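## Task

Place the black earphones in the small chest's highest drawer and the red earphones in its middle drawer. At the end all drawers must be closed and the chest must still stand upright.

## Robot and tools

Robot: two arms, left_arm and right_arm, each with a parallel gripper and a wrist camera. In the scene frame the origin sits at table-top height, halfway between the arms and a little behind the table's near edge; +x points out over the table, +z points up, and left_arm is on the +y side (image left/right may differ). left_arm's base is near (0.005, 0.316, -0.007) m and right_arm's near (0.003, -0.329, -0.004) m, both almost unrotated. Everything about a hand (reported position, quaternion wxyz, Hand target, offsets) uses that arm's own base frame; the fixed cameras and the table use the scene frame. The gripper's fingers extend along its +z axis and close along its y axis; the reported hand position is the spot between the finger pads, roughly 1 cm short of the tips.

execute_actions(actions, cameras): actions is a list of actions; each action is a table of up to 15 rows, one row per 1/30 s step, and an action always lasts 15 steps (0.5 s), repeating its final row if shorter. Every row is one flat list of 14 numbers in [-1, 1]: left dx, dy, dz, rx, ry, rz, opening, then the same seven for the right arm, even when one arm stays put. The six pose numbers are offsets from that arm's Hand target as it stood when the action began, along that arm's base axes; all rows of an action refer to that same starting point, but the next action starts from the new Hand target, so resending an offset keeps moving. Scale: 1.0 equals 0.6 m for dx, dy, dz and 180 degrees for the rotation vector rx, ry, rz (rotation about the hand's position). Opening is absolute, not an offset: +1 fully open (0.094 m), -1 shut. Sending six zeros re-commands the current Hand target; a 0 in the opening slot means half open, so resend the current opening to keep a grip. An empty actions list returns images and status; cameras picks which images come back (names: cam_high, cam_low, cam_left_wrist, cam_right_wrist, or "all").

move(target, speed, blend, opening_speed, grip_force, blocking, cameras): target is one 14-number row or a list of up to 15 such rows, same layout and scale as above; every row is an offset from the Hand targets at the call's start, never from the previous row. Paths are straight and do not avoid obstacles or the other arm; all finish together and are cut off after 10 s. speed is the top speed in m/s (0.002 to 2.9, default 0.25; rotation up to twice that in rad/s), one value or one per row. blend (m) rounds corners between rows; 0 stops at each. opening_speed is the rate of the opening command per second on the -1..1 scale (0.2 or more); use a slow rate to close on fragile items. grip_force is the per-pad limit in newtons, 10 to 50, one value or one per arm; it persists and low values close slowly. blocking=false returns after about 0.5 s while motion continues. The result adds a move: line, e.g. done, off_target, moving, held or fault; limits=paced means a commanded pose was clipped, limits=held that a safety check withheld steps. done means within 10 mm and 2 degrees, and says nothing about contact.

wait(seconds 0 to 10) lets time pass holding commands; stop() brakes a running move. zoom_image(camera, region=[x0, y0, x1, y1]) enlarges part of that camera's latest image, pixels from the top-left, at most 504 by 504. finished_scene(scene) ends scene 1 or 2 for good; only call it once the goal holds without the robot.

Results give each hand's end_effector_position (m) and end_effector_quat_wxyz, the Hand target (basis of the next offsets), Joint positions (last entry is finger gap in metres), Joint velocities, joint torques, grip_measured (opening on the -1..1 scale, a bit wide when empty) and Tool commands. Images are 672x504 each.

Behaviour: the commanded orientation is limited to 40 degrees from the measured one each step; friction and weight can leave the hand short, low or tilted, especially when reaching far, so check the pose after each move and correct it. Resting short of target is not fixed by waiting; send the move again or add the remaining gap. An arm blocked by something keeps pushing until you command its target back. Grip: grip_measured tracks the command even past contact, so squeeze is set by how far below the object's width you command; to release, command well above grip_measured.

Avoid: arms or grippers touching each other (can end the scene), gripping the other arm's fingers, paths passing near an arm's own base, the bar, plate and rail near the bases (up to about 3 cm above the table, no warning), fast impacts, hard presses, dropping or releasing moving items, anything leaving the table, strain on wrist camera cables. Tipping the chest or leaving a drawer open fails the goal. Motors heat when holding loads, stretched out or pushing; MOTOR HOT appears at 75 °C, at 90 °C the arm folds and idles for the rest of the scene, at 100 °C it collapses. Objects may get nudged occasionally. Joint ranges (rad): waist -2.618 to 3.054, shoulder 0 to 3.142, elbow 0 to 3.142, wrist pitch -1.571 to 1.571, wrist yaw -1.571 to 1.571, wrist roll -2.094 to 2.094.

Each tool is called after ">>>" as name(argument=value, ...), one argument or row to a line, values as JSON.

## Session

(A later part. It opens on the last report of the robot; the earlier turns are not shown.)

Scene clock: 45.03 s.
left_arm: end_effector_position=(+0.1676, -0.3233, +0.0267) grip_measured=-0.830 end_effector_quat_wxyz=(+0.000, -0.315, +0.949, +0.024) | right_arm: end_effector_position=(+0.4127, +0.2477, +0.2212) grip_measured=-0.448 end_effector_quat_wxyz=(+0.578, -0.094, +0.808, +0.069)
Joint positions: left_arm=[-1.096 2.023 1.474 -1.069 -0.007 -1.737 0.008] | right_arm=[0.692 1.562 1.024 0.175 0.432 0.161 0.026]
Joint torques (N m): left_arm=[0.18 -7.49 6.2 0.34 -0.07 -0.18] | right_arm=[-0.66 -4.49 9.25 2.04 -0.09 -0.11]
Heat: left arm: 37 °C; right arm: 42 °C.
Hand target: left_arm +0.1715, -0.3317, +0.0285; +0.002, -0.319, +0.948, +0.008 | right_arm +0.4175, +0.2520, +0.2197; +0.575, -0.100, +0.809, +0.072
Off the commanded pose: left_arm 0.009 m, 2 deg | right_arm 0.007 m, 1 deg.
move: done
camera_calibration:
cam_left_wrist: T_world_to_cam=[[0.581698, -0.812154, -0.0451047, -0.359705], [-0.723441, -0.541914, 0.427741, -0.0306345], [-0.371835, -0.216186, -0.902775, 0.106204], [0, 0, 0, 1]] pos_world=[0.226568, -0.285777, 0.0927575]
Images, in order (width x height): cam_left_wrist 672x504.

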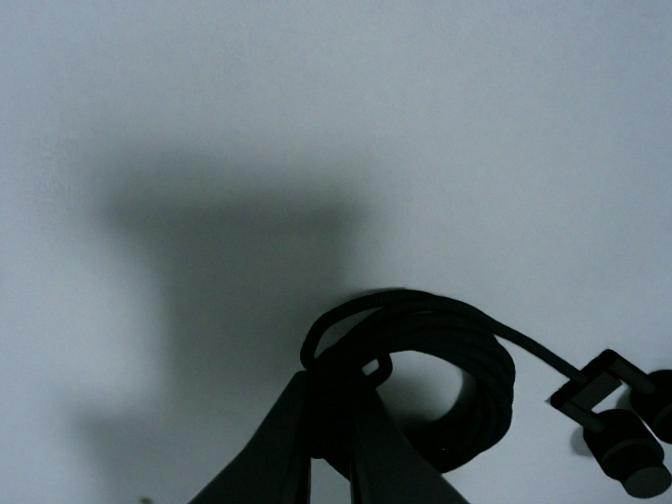

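>>> move(
  target=[
    [0,0.02,0.15,0,0,0,-1,0,0,0,0,0,0,-1],
    [0.1475,0.153,0.45,-0.0326,-0.3285,-0.4317,-1,0,0,0,0,0,0,-1],
  ],
  speed=0.35,
  blend=[0.04,0],
  cameras=["cam_left_wrist","cam_low"],
)

Scene clock: 46.50 s.
left_arm: end_effector_position=(+0.1678, -0.3238, +0.0288) grip_measured=-0.830 end_effector_quat_wxyz=(+0.000, -0.315, +0.949, +0.024) | right_arm: end_effector_position=(+0.4127, +0.2477, +0.2212) grip_measured=-0.448 end_effector_quat_wxyz=(+0.578, -0.094, +0.808, +0.069)
Joint positions: left_arm=[-1.096 2.023 1.483 -1.078 -0.007 -1.737 0.008] | right_arm=[0.692 1.562 1.024 0.175 0.432 0.161 0.026]
Joint torques (N m): left_arm=[0.36 -7.71 5.04 0.1 -0.07 -0.09] | right_arm=[-0.7 -4.49 9.22 2.03 -0.09 -0.11]
Heat: left arm: 37 °C; right arm: 42 °C.
Hand target: left_arm +0.1677, -0.3235, +0.0286; +0.000, -0.315, +0.949, +0.024 (not the last commanded pose) | right_arm +0.4175, +0.2520, +0.2197; +0.575, -0.100, +0.809, +0.072
Off the commanded pose: left_arm 0.297 m, 98 deg | right_arm 0.007 m, 1 deg.
move: held (left_arm; a check stopped the path); path passed 0 of 2 targets; limits=held
pose unreachable (left arm): on one or more control steps of this call, first in action 0 (counted from 0), this arm could not follow its commanded pose, so it was not sent that pose on those steps. It may still have moved: this result reports where it is.
cause: moving toward the commanded pose would bring a part of the arm too close to another arm (this arm's wrist (the part past joint 4) and the right arm's wrist (the part past joint 5), 25 mm apart when this arm was first held).
camera_calibration:
cam_left_wrist: T_world_to_cam=[[0.581669, -0.812153, -0.0454899, -0.360143], [-0.723363, -0.542034, 0.42772, -0.0316796], [-0.372031, -0.215886, -0.902766, 0.108323], [0, 0, 0, 1]] pos_world=[0.226868, -0.286277, 0.0949572]
Images, in order (width x height): cam_low 672x504, cam_left_wrist 672x504.

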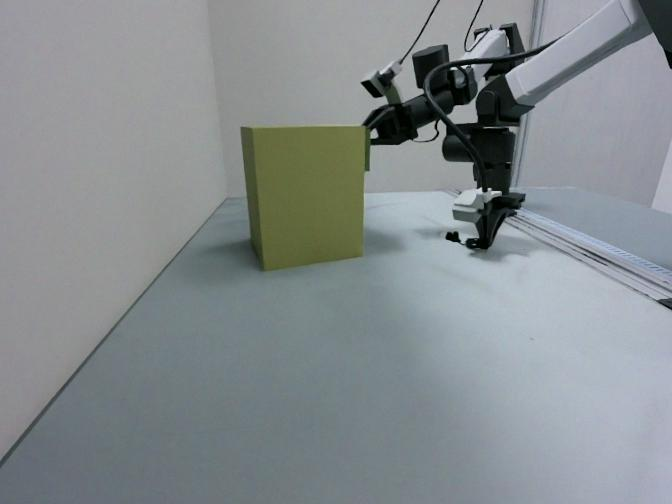

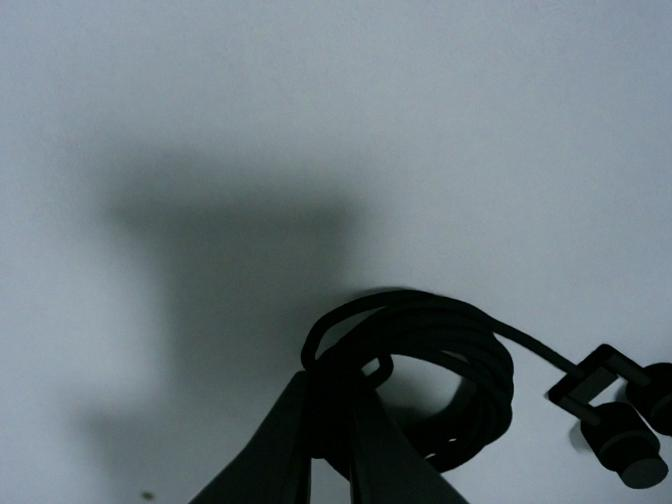

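>>> move(
  target=[
    [-0.02,0.1,0.03,0,0,0,-1,0,0,0,0,0,0,-1],
    [-0.02,0.28,0.2,0,0,0,-1,0,0,0,0,0,0,-1],
  ],
  speed=0.3,
  blend=[0.03,0],
  cameras=["cam_left_wrist"],
)

Scene clock: 49.60 s.
left_arm: end_effector_position=(+0.1511, -0.1561, +0.1371) grip_measured=-0.830 end_effector_quat_wxyz=(-0.012, -0.316, +0.948, +0.035) | right_arm: end_effector_position=(+0.4127, +0.2477, +0.2212) grip_measured=-0.448 end_effector_quat_wxyz=(+0.578, -0.094, +0.808, +0.069)
Joint positions: left_arm=[-0.808 1.432 1.229 -1.442 -0.008 -1.453 0.008] | right_arm=[0.692 1.562 1.024 0.175 0.432 0.161 0.026]
Joint torques (N m): left_arm=[0.81 -4.98 7.9 -0.1 -0.2 -0.02] | right_arm=[-0.73 -4.52 9.26 2.04 -0.09 -0.1]
Heat: left arm: 37 °C; right arm: 42 °C.
Hand target: left_arm +0.1556, -0.1554, +0.1485; +0.000, -0.315, +0.949, +0.024 | right_arm +0.4175, +0.2520, +0.2197; +0.575, -0.100, +0.809, +0.072
Off the commanded pose: left_arm 0.012 m, 2 deg | right_arm 0.007 m, 1 deg.
move: off_target (left_arm)
camera_calibration:
cam_left_wrist: T_world_to_cam=[[0.582758, -0.809253, -0.0741809, -0.205051], [-0.708577, -0.550701, 0.441188, -0.00459522], [-0.397884, -0.204543, -0.894344, 0.240546], [0, 0, 0, 1]] pos_world=[0.211949, -0.119267, 0.201948]
Images, in order (width x height): cam_left_wrist 672x504.

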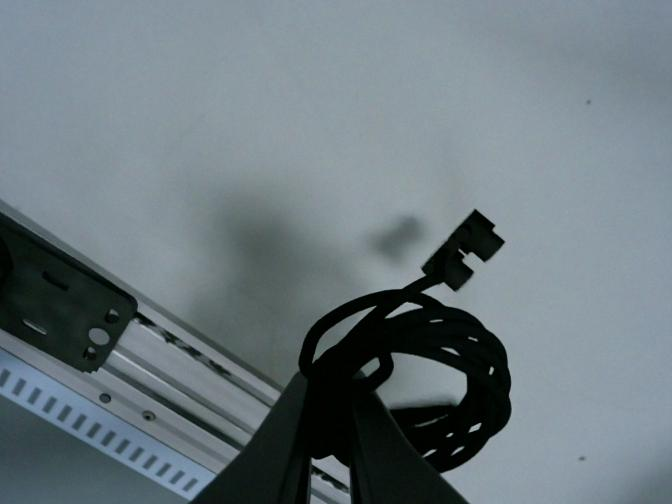

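>>> move(
  target=[0.24,-0.058,0.27,-0.0326,-0.3285,-0.4317,-1,-0.1567,-0.0396,0,0,0,0,-1],
  speed=0.3,
  cameras=["all"],
)

Scene clock: 53.77 s.
left_arm: end_effector_position=(+0.2925, -0.1881, +0.2984) grip_measured=-0.830 end_effector_quat_wxyz=(+0.412, +0.347, +0.825, -0.168) | right_arm: end_effector_position=(+0.3302, +0.2289, +0.2172) grip_measured=-0.448 end_effector_quat_wxyz=(+0.575, -0.097, +0.809, +0.068)
Joint positions: left_arm=[-0.433 1.189 1.319 -0.809 0.279 0.229 0.008] | right_arm=[0.84 1.275 0.783 0.092 0.566 0.222 0.026]
Joint torques (N m): left_arm=[1.06 -2.36 7.65 2.17 0.23 0.04] | right_arm=[0.77 -5.96 6.69 1.81 0.14 -0.02]
Heat: left arm: 37 °C; right arm: 42 °C.
Hand target: left_arm +0.2996, -0.1903, +0.3106; +0.433, +0.350, +0.813, -0.170 | right_arm +0.3234, +0.2283, +0.2195; +0.575, -0.100, +0.809, +0.072
Off the commanded pose: left_arm 0.014 m, 3 deg | right_arm 0.007 m, 1 deg.
move: off_target (left_arm)
camera_calibration:
cam_left_wrist: T_world_to_cam=[[-0.719883, -0.693681, -0.0239867, 0.086374], [-0.612057, 0.650716, -0.449394, 0.470275], [0.327344, -0.30883, -0.893012, 0.202351], [0, 0, 0, 1]] pos_world=[0.283776, -0.183608, 0.394112]
cam_right_wrist: T_world_to_cam=[[0.223154, -0.974676, -0.0144706, 0.151075], [-0.677507, -0.144409, -0.721201, 0.453889], [0.700847, 0.170743, -0.692575, -0.0290587], [0, 0, 0, 1]] pos_world=[0.294165, 0.217757, 0.309406]

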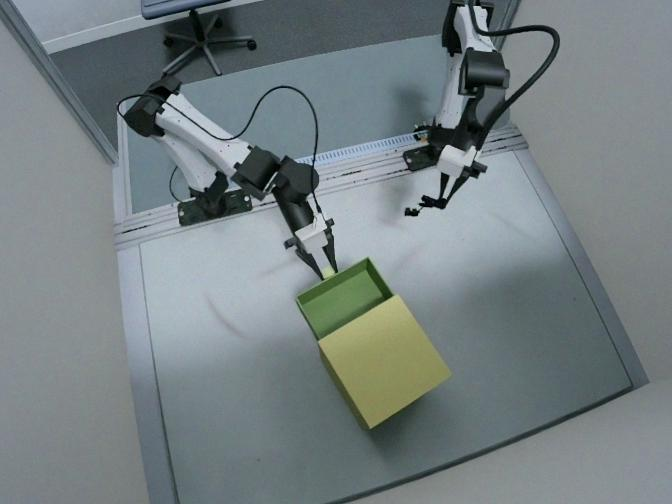

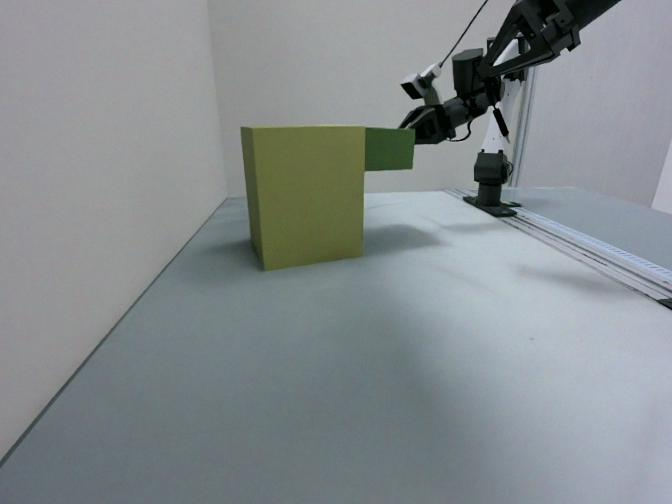

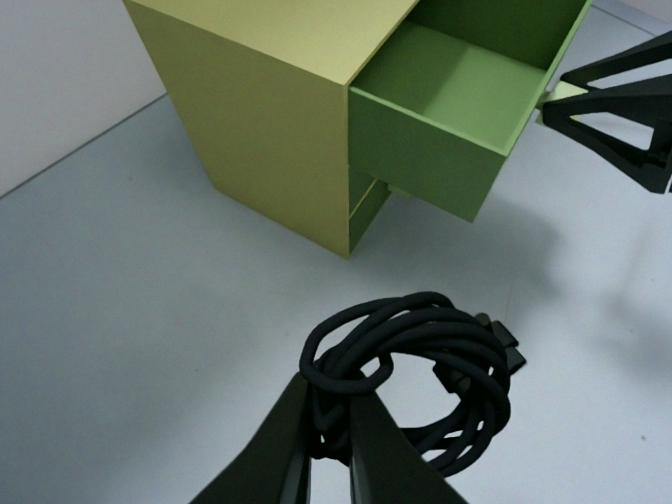

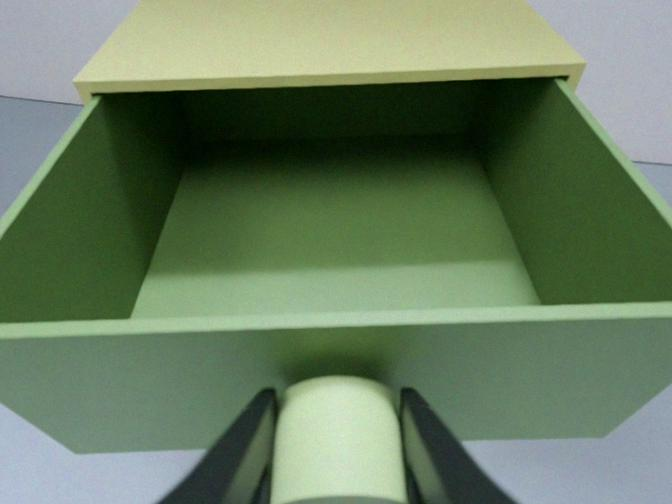

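>>> move(
  target=[
    [0.06,-0.1,0.07,0,0,0,-1,0,0,0,0,0,0,-1],
    [0.166,-0.328,0.07,0,0,0,-1,0,0,0,0,0,0,-1],
  ],
  speed=0.25,
  blend=[0.03,0],
  cameras=["all"],
)

Scene clock: 57.07 s.
left_arm: end_effector_position=(+0.3950, -0.3885, +0.3424) grip_measured=-0.830 end_effector_quat_wxyz=(+0.420, +0.360, +0.815, -0.172) | right_arm: end_effector_position=(+0.3302, +0.2289, +0.2172) grip_measured=-0.448 end_effector_quat_wxyz=(+0.575, -0.097, +0.809, +0.068)
Joint positions: left_arm=[-0.768 2.066 2.425 -0.989 0.029 0.05 0.008] | right_arm=[0.84 1.275 0.783 0.092 0.566 0.222 0.026]
Joint torques (N m): left_arm=[0.5 -7.84 8.49 1.89 -0.17 -0.19] | right_arm=[0.83 -5.93 6.67 1.81 0.14 -0.02]
Heat: left arm: 37 °C; right arm: 42 °C.
Hand target: left_arm +0.3993, -0.3871, +0.3526; +0.433, +0.350, +0.813, -0.170 | right_arm +0.3234, +0.2283, +0.2195; +0.575, -0.100, +0.809, +0.072
Off the commanded pose: left_arm 0.011 m, 2 deg | right_arm 0.007 m, 1 deg.
move: off_target (left_arm)
camera_calibration:
cam_left_wrist: T_world_to_cam=[[-0.739036, -0.672544, -0.038871, 0.0430197], [-0.582044, 0.666512, -0.465819, 0.683077], [0.339192, -0.321632, -0.884026, 0.133528], [0, 0, 0, 1]] pos_world=[0.384082, -0.383399, 0.437905]
cam_right_wrist: T_world_to_cam=[[0.223154, -0.974676, -0.0144706, 0.151075], [-0.677507, -0.144409, -0.721201, 0.453889], [0.700847, 0.170743, -0.692575, -0.0290587], [0, 0, 0, 1]] pos_world=[0.294165, 0.217757, 0.309406]

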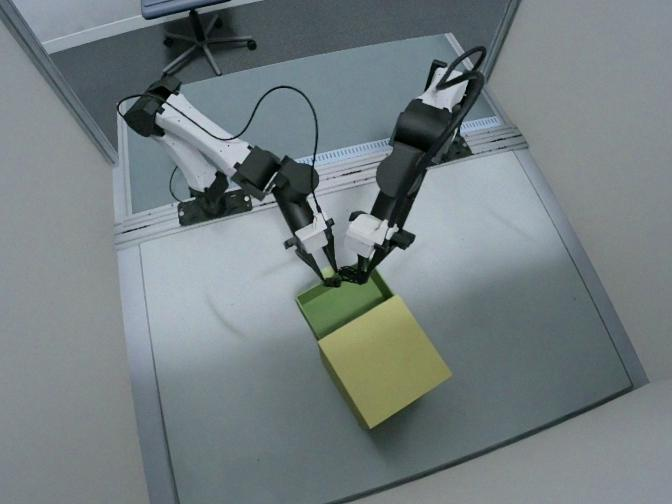

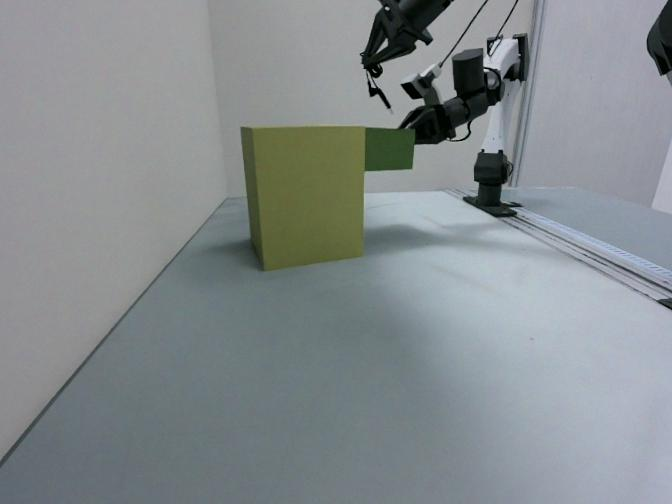

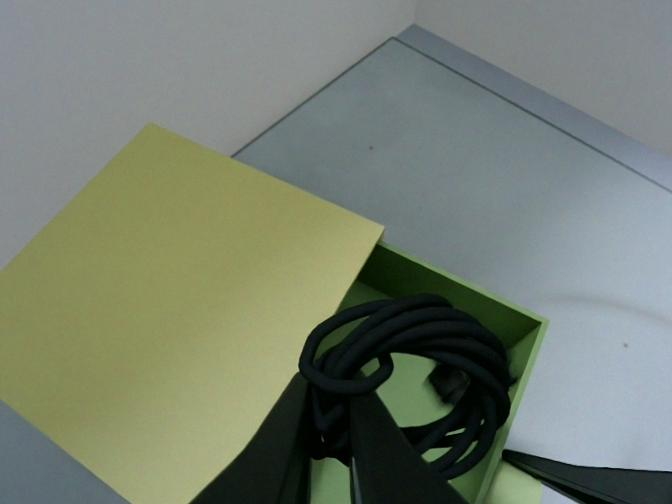

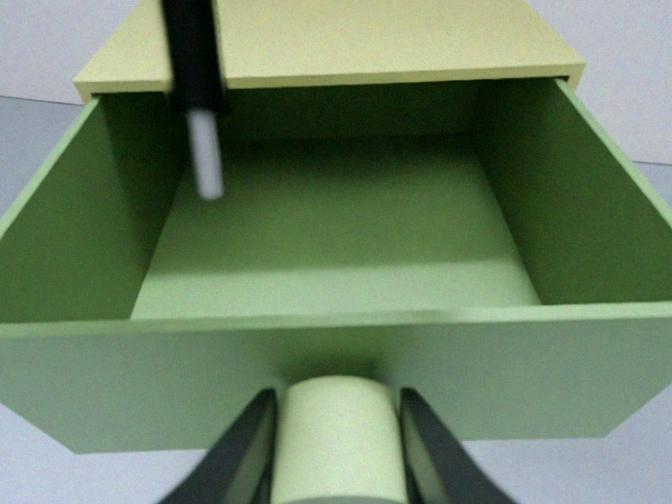

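>>> move(
  target=[-0.01,0,-0.165,0,0,0,-1,0,0,0,0,0,0,-1],
  speed=0.2,
  cameras=["cam_left_wrist","cam_right_wrist"],
)

Scene clock: 59.40 s.
left_arm: end_effector_position=(+0.3924, -0.3896, +0.2299) grip_measured=-0.830 end_effector_quat_wxyz=(+0.404, +0.362, +0.824, -0.165) | right_arm: end_effector_position=(+0.3294, +0.2286, +0.2168) grip_measured=-0.448 end_effector_quat_wxyz=(+0.575, -0.097, +0.810, +0.068)
Joint positions: left_arm=[-0.775 1.906 1.748 -0.509 0.022 0.043 0.008] | right_arm=[0.842 1.272 0.781 0.09 0.566 0.223 0.026]
Joint torques (N m): left_arm=[0.25 -11.25 5.81 2.21 -0.18 -0.19] | right_arm=[0.73 -5.71 6.83 1.84 0.14 -0.03]
Heat: left arm: 37 °C; right arm: 43 °C.
Hand target: left_arm +0.3934, -0.3869, +0.2536; +0.433, +0.350, +0.813, -0.170 | right_arm +0.3234, +0.2282, +0.2196; +0.575, -0.100, +0.809, +0.072
Off the commanded pose: left_arm 0.024 m, 4 deg | right_arm 0.007 m, 1 deg.
move: off_target (left_arm)
camera_calibration:
cam_left_wrist: T_world_to_cam=[[-0.738285, -0.673523, -0.0360886, 0.0347447], [-0.596417, 0.676881, -0.431415, 0.631735], [0.314996, -0.296983, -0.901431, 0.057694], [0, 0, 0, 1]] pos_world=[0.384256, -0.387073, 0.325801]
cam_right_wrist: T_world_to_cam=[[0.223051, -0.974698, -0.0145647, 0.150977], [-0.678492, -0.144504, -0.720255, 0.453243], [0.699926, 0.170536, -0.693557, -0.0281766], [0, 0, 0, 1]] pos_world=[0.293568, 0.217457, 0.309107]
Images, in order (width x height): cam_left_wrist 672x504, cam_right_wrist 672x504.

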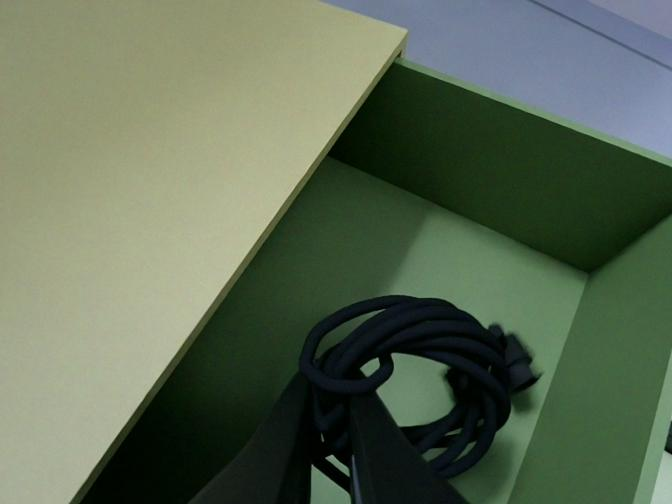

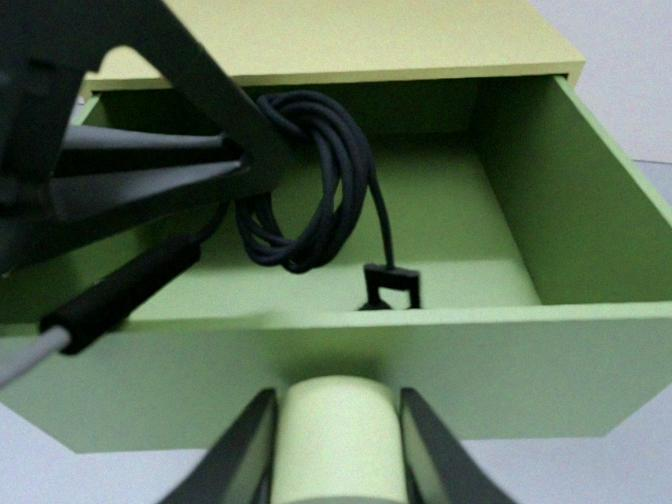

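>>> move(
  target=[0.012,-0.03,0.13,0,0,0,-1,0,0,0,0,0,0,-1],
  speed=0.2,
  cameras=["cam_left_wrist","cam_right_wrist"],
)

Scene clock: 62.93 s.
left_arm: end_effector_position=(+0.3975, -0.4049, +0.3184) grip_measured=-0.830 end_effector_quat_wxyz=(+0.418, +0.360, +0.817, -0.170) | right_arm: end_effector_position=(+0.3294, +0.2286, +0.2168) grip_measured=-0.448 end_effector_quat_wxyz=(+0.575, -0.097, +0.810, +0.068)
Joint positions: left_arm=[-0.793 2.067 2.321 -0.889 0.006 0.034 0.008] | right_arm=[0.842 1.272 0.781 0.09 0.566 0.223 0.026]
Joint torques (N m): left_arm=[0.17 -8.28 8.88 1.89 -0.16 -0.21] | right_arm=[0.68 -5.71 6.89 1.83 0.13 -0.03]
Heat: left arm: 37 °C; right arm: 43 °C.
Hand target: left_arm +0.4005, -0.4049, +0.3316; +0.433, +0.350, +0.813, -0.170 | right_arm +0.3234, +0.2282, +0.2196; +0.575, -0.100, +0.809, +0.072
Off the commanded pose: left_arm 0.014 m, 2 deg | right_arm 0.007 m, 1 deg.
move: off_target (left_arm)
camera_calibration:
cam_left_wrist: T_world_to_cam=[[-0.736805, -0.674953, -0.0394514, 0.0312775], [-0.585956, 0.666585, -0.460782, 0.684304], [0.337304, -0.31639, -0.886636, 0.109802], [0, 0, 0, 1]] pos_world=[0.386981, -0.400296, 0.413903]
cam_right_wrist: T_world_to_cam=[[0.223051, -0.974698, -0.0145647, 0.150977], [-0.678492, -0.144504, -0.720255, 0.453243], [0.699926, 0.170536, -0.693557, -0.0281766], [0, 0, 0, 1]] pos_world=[0.293568, 0.217457, 0.309107]
Images, in order (width x height): cam_left_wrist 672x504, cam_right_wrist 672x504.

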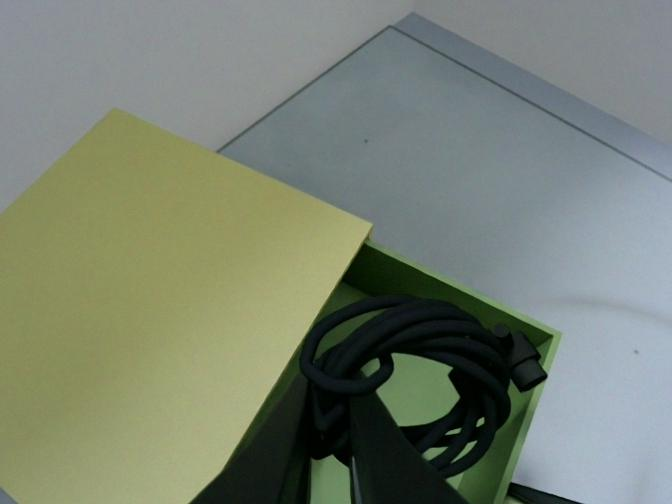

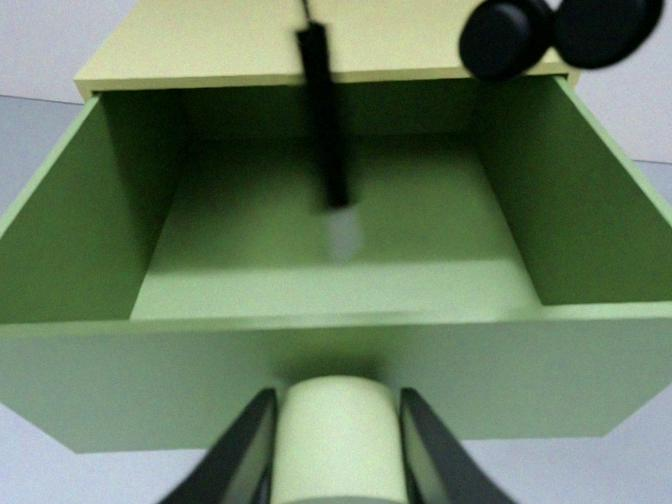

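>>> move(
  target=[
    [0.0,0,-0.05,0,0,0,-1,0,0,0,0,0,0,-1],
    [-0.008,0.07,-0.13,0,0,0,-1,0,0,0,0,0,0,-1],
  ],
  speed=0.15,
  blend=[0.01,0],
  cameras=["cam_left_wrist","cam_right_wrist"],
)

Scene clock: 64.80 s.
left_arm: end_effector_position=(+0.3953, -0.3648, +0.2341) grip_measured=-0.830 end_effector_quat_wxyz=(+0.409, +0.351, +0.827, -0.161) | right_arm: end_effector_position=(+0.3293, +0.2286, +0.2168) grip_measured=-0.448 end_effector_quat_wxyz=(+0.575, -0.097, +0.810, +0.068)
Joint positions: left_arm=[-0.735 1.842 1.675 -0.494 0.033 0.052 0.008] | right_arm=[0.842 1.272 0.781 0.089 0.567 0.223 0.026]
Joint torques (N m): left_arm=[0.73 -10.37 5.6 2.21 0.12 0.04] | right_arm=[0.65 -5.72 6.87 1.83 0.13 -0.03]
Heat: left arm: 37 °C; right arm: 43 °C.
Hand target: left_arm +0.3957, -0.3630, +0.2538; +0.433, +0.350, +0.813, -0.171 | right_arm +0.3234, +0.2282, +0.2196; +0.575, -0.100, +0.809, +0.072
Off the commanded pose: left_arm 0.020 m, 3 deg | right_arm 0.007 m, 1 deg.
move: off_target (left_arm)
camera_calibration:
cam_left_wrist: T_world_to_cam=[[-0.720055, -0.692957, -0.036484, 0.0394794], [-0.611955, 0.658916, -0.437425, 0.619461], [0.327157, -0.292644, -0.898514, 0.0639873], [0, 0, 0, 1]] pos_world=[0.386576, -0.36209, 0.329902]
cam_right_wrist: T_world_to_cam=[[0.223048, -0.974698, -0.0146277, 0.151019], [-0.678699, -0.144506, -0.72006, 0.453176], [0.699727, 0.170535, -0.693758, -0.0279859], [0, 0, 0, 1]] pos_world=[0.293468, 0.217457, 0.309108]
Images, in order (width x height): cam_left_wrist 672x504, cam_right_wrist 672x504.

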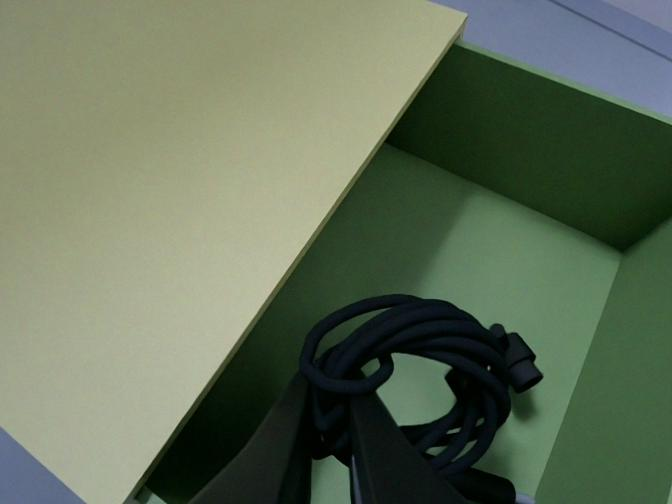

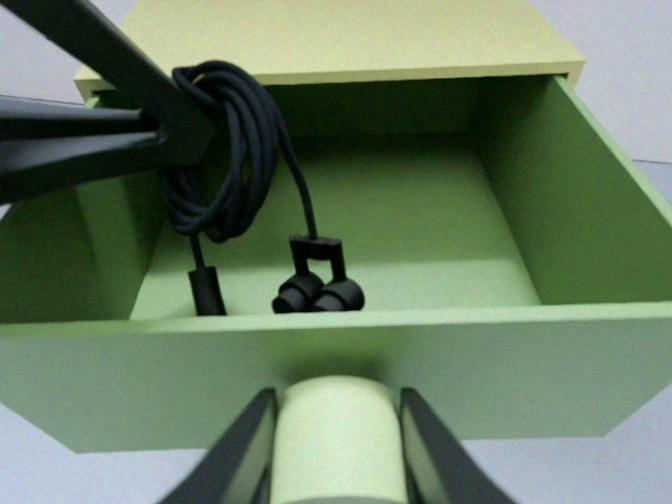

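>>> move(
  target=[
    [0.003,-0.025,-0.012,0,0,0,-1,0,0,0,0,0,0,-1],
    [0.003,-0.025,-0.012,0,0,0,-0.45,0,0,0,0,0,0,-1],
  ],
  speed=0.12,
  opening_speed=1,
  cameras=["cam_left_wrist","cam_right_wrist"],
)

Scene clock: 66.73 s.
left_arm: end_effector_position=(+0.3917, -0.3735, +0.2385) grip_measured=-0.453 end_effector_quat_wxyz=(+0.417, +0.356, +0.819, -0.168) | right_arm: end_effector_position=(+0.3293, +0.2285, +0.2168) grip_measured=-0.448 end_effector_quat_wxyz=(+0.575, -0.097, +0.810, +0.068)
Joint positions: left_arm=[-0.751 1.842 1.675 -0.472 0.033 0.052 0.026] | right_arm=[0.842 1.272 0.781 0.089 0.567 0.223 0.026]
Joint torques (N m): left_arm=[0.13 -7.2 7.62 2.21 -0.08 -0.13] | right_arm=[0.61 -5.75 6.84 1.83 0.13 -0.04]
Heat: left arm: 37 °C; right arm: 43 °C.
Hand target: left_arm +0.3975, -0.3780, +0.2465; +0.433, +0.350, +0.813, -0.170 | right_arm +0.3235, +0.2282, +0.2196; +0.575, -0.100, +0.809, +0.072
Off the commanded pose: left_arm 0.011 m, 2 deg | right_arm 0.007 m, 1 deg.
move: off_target (left_arm); target 2's new opening was sent with left_arm's hand 0.011 m and 2 deg from that target
camera_calibration:
cam_left_wrist: T_world_to_cam=[[-0.730728, -0.681611, -0.0379971, 0.0398055], [-0.593833, 0.662108, -0.457139, 0.623717], [0.336749, -0.31148, -0.888583, 0.0534172], [0, 0, 0, 1]] pos_world=[0.381482, -0.369198, 0.334104]
cam_right_wrist: T_world_to_cam=[[0.222614, -0.974799, -0.0144634, 0.151096], [-0.678638, -0.144295, -0.720159, 0.453211], [0.699924, 0.170133, -0.693658, -0.0280564], [0, 0, 0, 1]] pos_world=[0.293567, 0.217458, 0.309108]
Images, in order (width x height): cam_left_wrist 672x504, cam_right_wrist 672x504.

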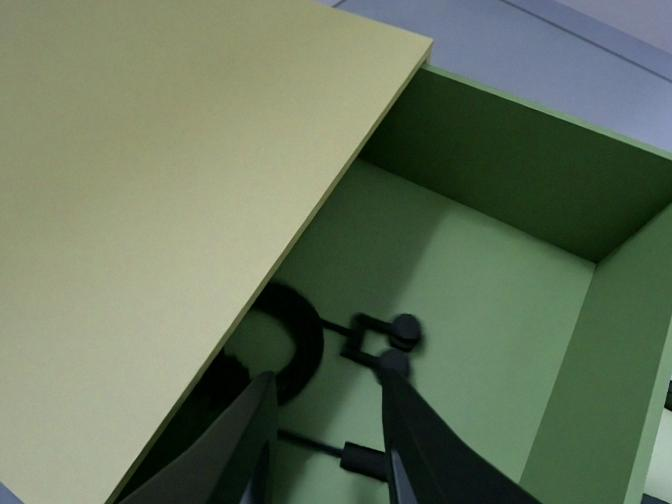

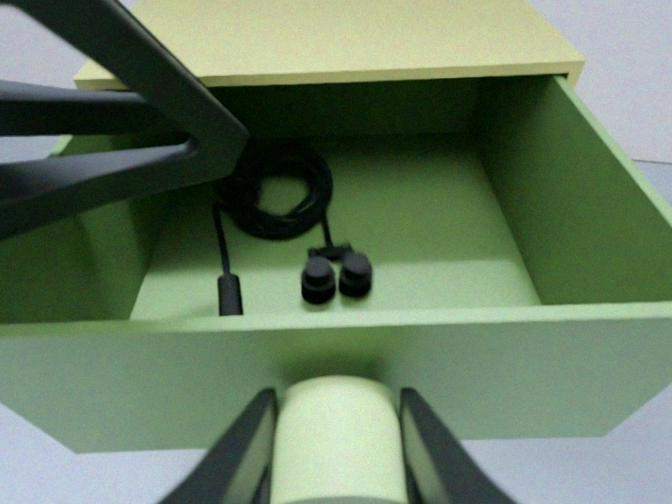

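>>> move(
  target=[
    [0,0.02,0.15,0,0,0,-0.45,0,0,0,0,0,0,-1],
    [-0.167,0.333,0.16,0,0,0,-0.45,0.18,0.0437,0,0,0,0,-1],
  ],
  speed=[0.25,0.2],
  blend=[0.03,0],
  cameras=["cam_right_wrist","cam_low","cam_high"],
)

Scene clock: 69.60 s.
left_arm: end_effector_position=(+0.2998, -0.1793, +0.3454) grip_measured=-0.453 end_effector_quat_wxyz=(+0.435, +0.345, +0.814, -0.169) | right_arm: end_effector_position=(+0.4259, +0.2509, +0.2218) grip_measured=-0.448 end_effector_quat_wxyz=(+0.578, -0.094, +0.807, +0.070)
Joint positions: left_arm=[-0.383 1.236 1.513 -0.912 0.318 0.257 0.026] | right_arm=[0.674 1.607 1.07 0.178 0.412 0.153 0.026]
Joint torques (N m): left_arm=[0.84 -3.44 4.83 1.83 0.24 0.05] | right_arm=[-0.79 -4.71 9.36 2.04 -0.09 -0.1]
Heat: left arm: 37 °C; right arm: 44 °C.
Hand target: left_arm +0.2973, -0.1781, +0.3424; +0.433, +0.350, +0.813, -0.170 | right_arm +0.4314, +0.2546, +0.2196; +0.575, -0.101, +0.809, +0.072
Off the commanded pose: left_arm 0.004 m, 1 deg | right_arm 0.007 m, 1 deg.
move: done
camera_calibration:
cam_right_wrist: T_world_to_cam=[[0.221705, -0.974916, -0.0196332, 0.152985], [-0.673574, -0.138556, -0.726017, 0.523137], [0.705085, 0.174186, -0.687397, -0.100553], [0, 0, 0, 1]] pos_world=[0.389352, 0.239146, 0.31369]
Images, in order (width x height): cam_high 672x504, cam_low 672x504, cam_right_wrist 672x504.

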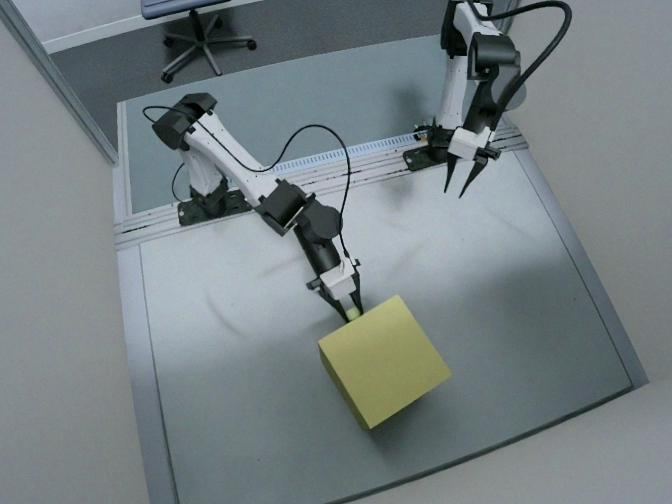

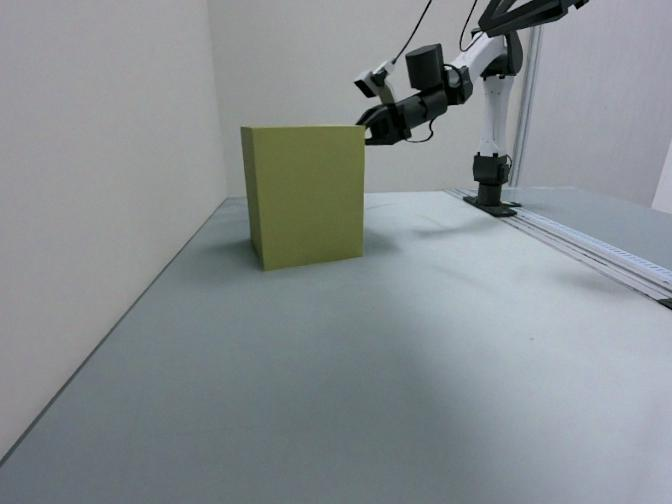

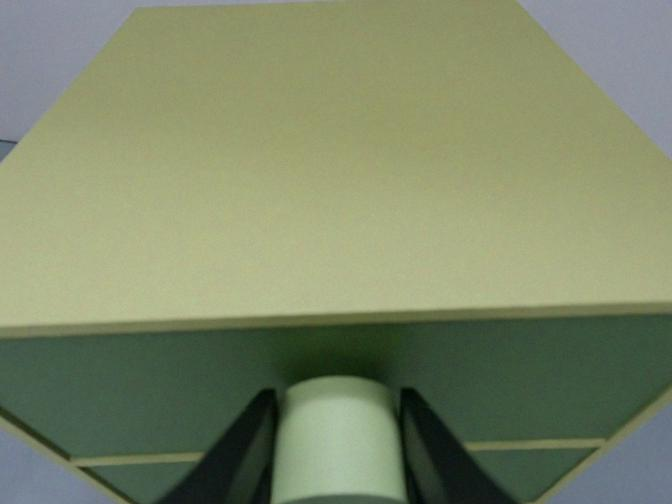

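>>> move(
  target=[0,0,0,0,0,0,-0.45,0.012,0.003,0,0,0,0,-1],
  speed=0.05,
)

>>> move(
  target=[
    [0,0,0,0,0,0,-0.45,-0.012,-0.003,0,0,0,0,-1],
    [0,0,0,0,0,0,-0.45,-0.012,-0.003,0,0,0,0,0.2],
    [0,0,0,0,0,0,-0.45,-0.14,-0.036,0,0,0,0,0.2],
  ],
  speed=[0.05,0.05,0.2],
  cameras=["cam_right_wrist","cam_low"],
)

Scene clock: 70.77 s.
left_arm: end_effector_position=(+0.2997, -0.1795, +0.3455) grip_measured=-0.453 end_effector_quat_wxyz=(+0.435, +0.345, +0.814, -0.169) | right_arm: end_effector_position=(+0.4281, +0.2524, +0.2218) grip_measured=-0.448 end_effector_quat_wxyz=(+0.575, -0.096, +0.810, +0.068)
Joint positions: left_arm=[-0.383 1.236 1.513 -0.912 0.319 0.258 0.026] | right_arm=[0.673 1.617 1.09 0.16 0.411 0.152 0.026]
Joint torques (N m): left_arm=[0.77 -3.49 4.78 1.82 0.25 0.06] | right_arm=[-1.48 -3.85 9.88 2.21 -0.14 -0.12]
Heat: left arm: 37 °C; right arm: 44 °C.
Hand target: left_arm +0.2974, -0.1781, +0.3424; +0.433, +0.350, +0.813, -0.170 | right_arm +0.4386, +0.2564, +0.2197; +0.575, -0.100, +0.809, +0.072
Off the commanded pose: left_arm 0.004 m, 1 deg | right_arm 0.011 m, 1 deg.
move: off_target (right_arm)

Scene clock: 73.10 s.
left_arm: end_effector_position=(+0.2997, -0.1795, +0.3455) grip_measured=-0.453 end_effector_quat_wxyz=(+0.435, +0.345, +0.814, -0.169) | right_arm: end_effector_position=(+0.3586, +0.2391, +0.2179) grip_measured=+0.198 end_effector_quat_wxyz=(+0.575, -0.108, +0.808, +0.073)
Joint positions: left_arm=[-0.383 1.236 1.513 -0.912 0.319 0.258 0.026] | right_arm=[0.778 1.378 0.857 0.14 0.487 0.18 0.056]
Joint torques (N m): left_arm=[0.8 -3.48 4.83 1.83 0.23 0.06] | right_arm=[0.13 -6.34 6.69 1.89 0.27 0.08]
Heat: left arm: 37 °C; right arm: 44 °C.
Hand target: left_arm +0.2974, -0.1781, +0.3424; +0.433, +0.350, +0.813, -0.170 | right_arm +0.3547, +0.2347, +0.2198; +0.575, -0.100, +0.809, +0.072
Off the commanded pose: left_arm 0.004 m, 1 deg | right_arm 0.006 m, 1 deg.
move: done
camera_calibration:
cam_right_wrist: T_world_to_cam=[[0.246191, -0.969164, -0.0104944, 0.144211], [-0.67337, -0.163244, -0.721058, 0.478099], [0.697111, 0.184585, -0.692795, -0.052165], [0, 0, 0, 1]] pos_world=[0.322798, 0.22744, 0.310111]
Images, in order (width x height): cam_low 672x504, cam_right_wrist 672x504.

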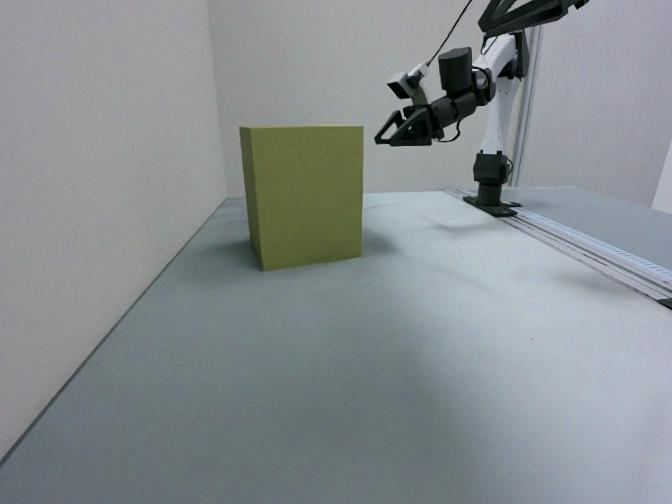

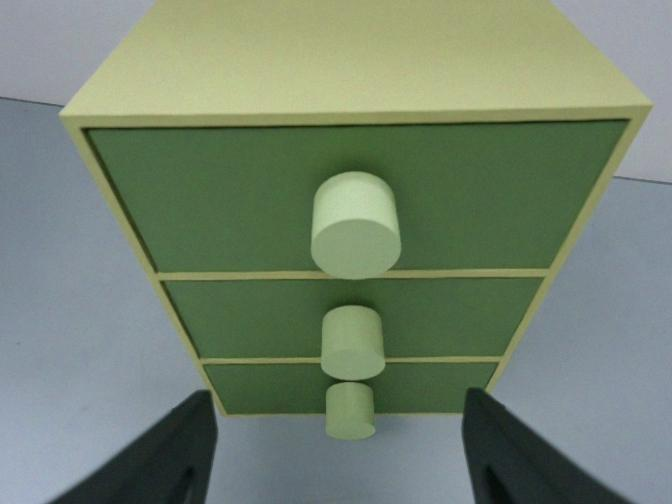

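All three drawers are flush with the chest front, and the chest is upright.

>>> finished_scene(
  scene=2,
)

The scene is finished: the task was done.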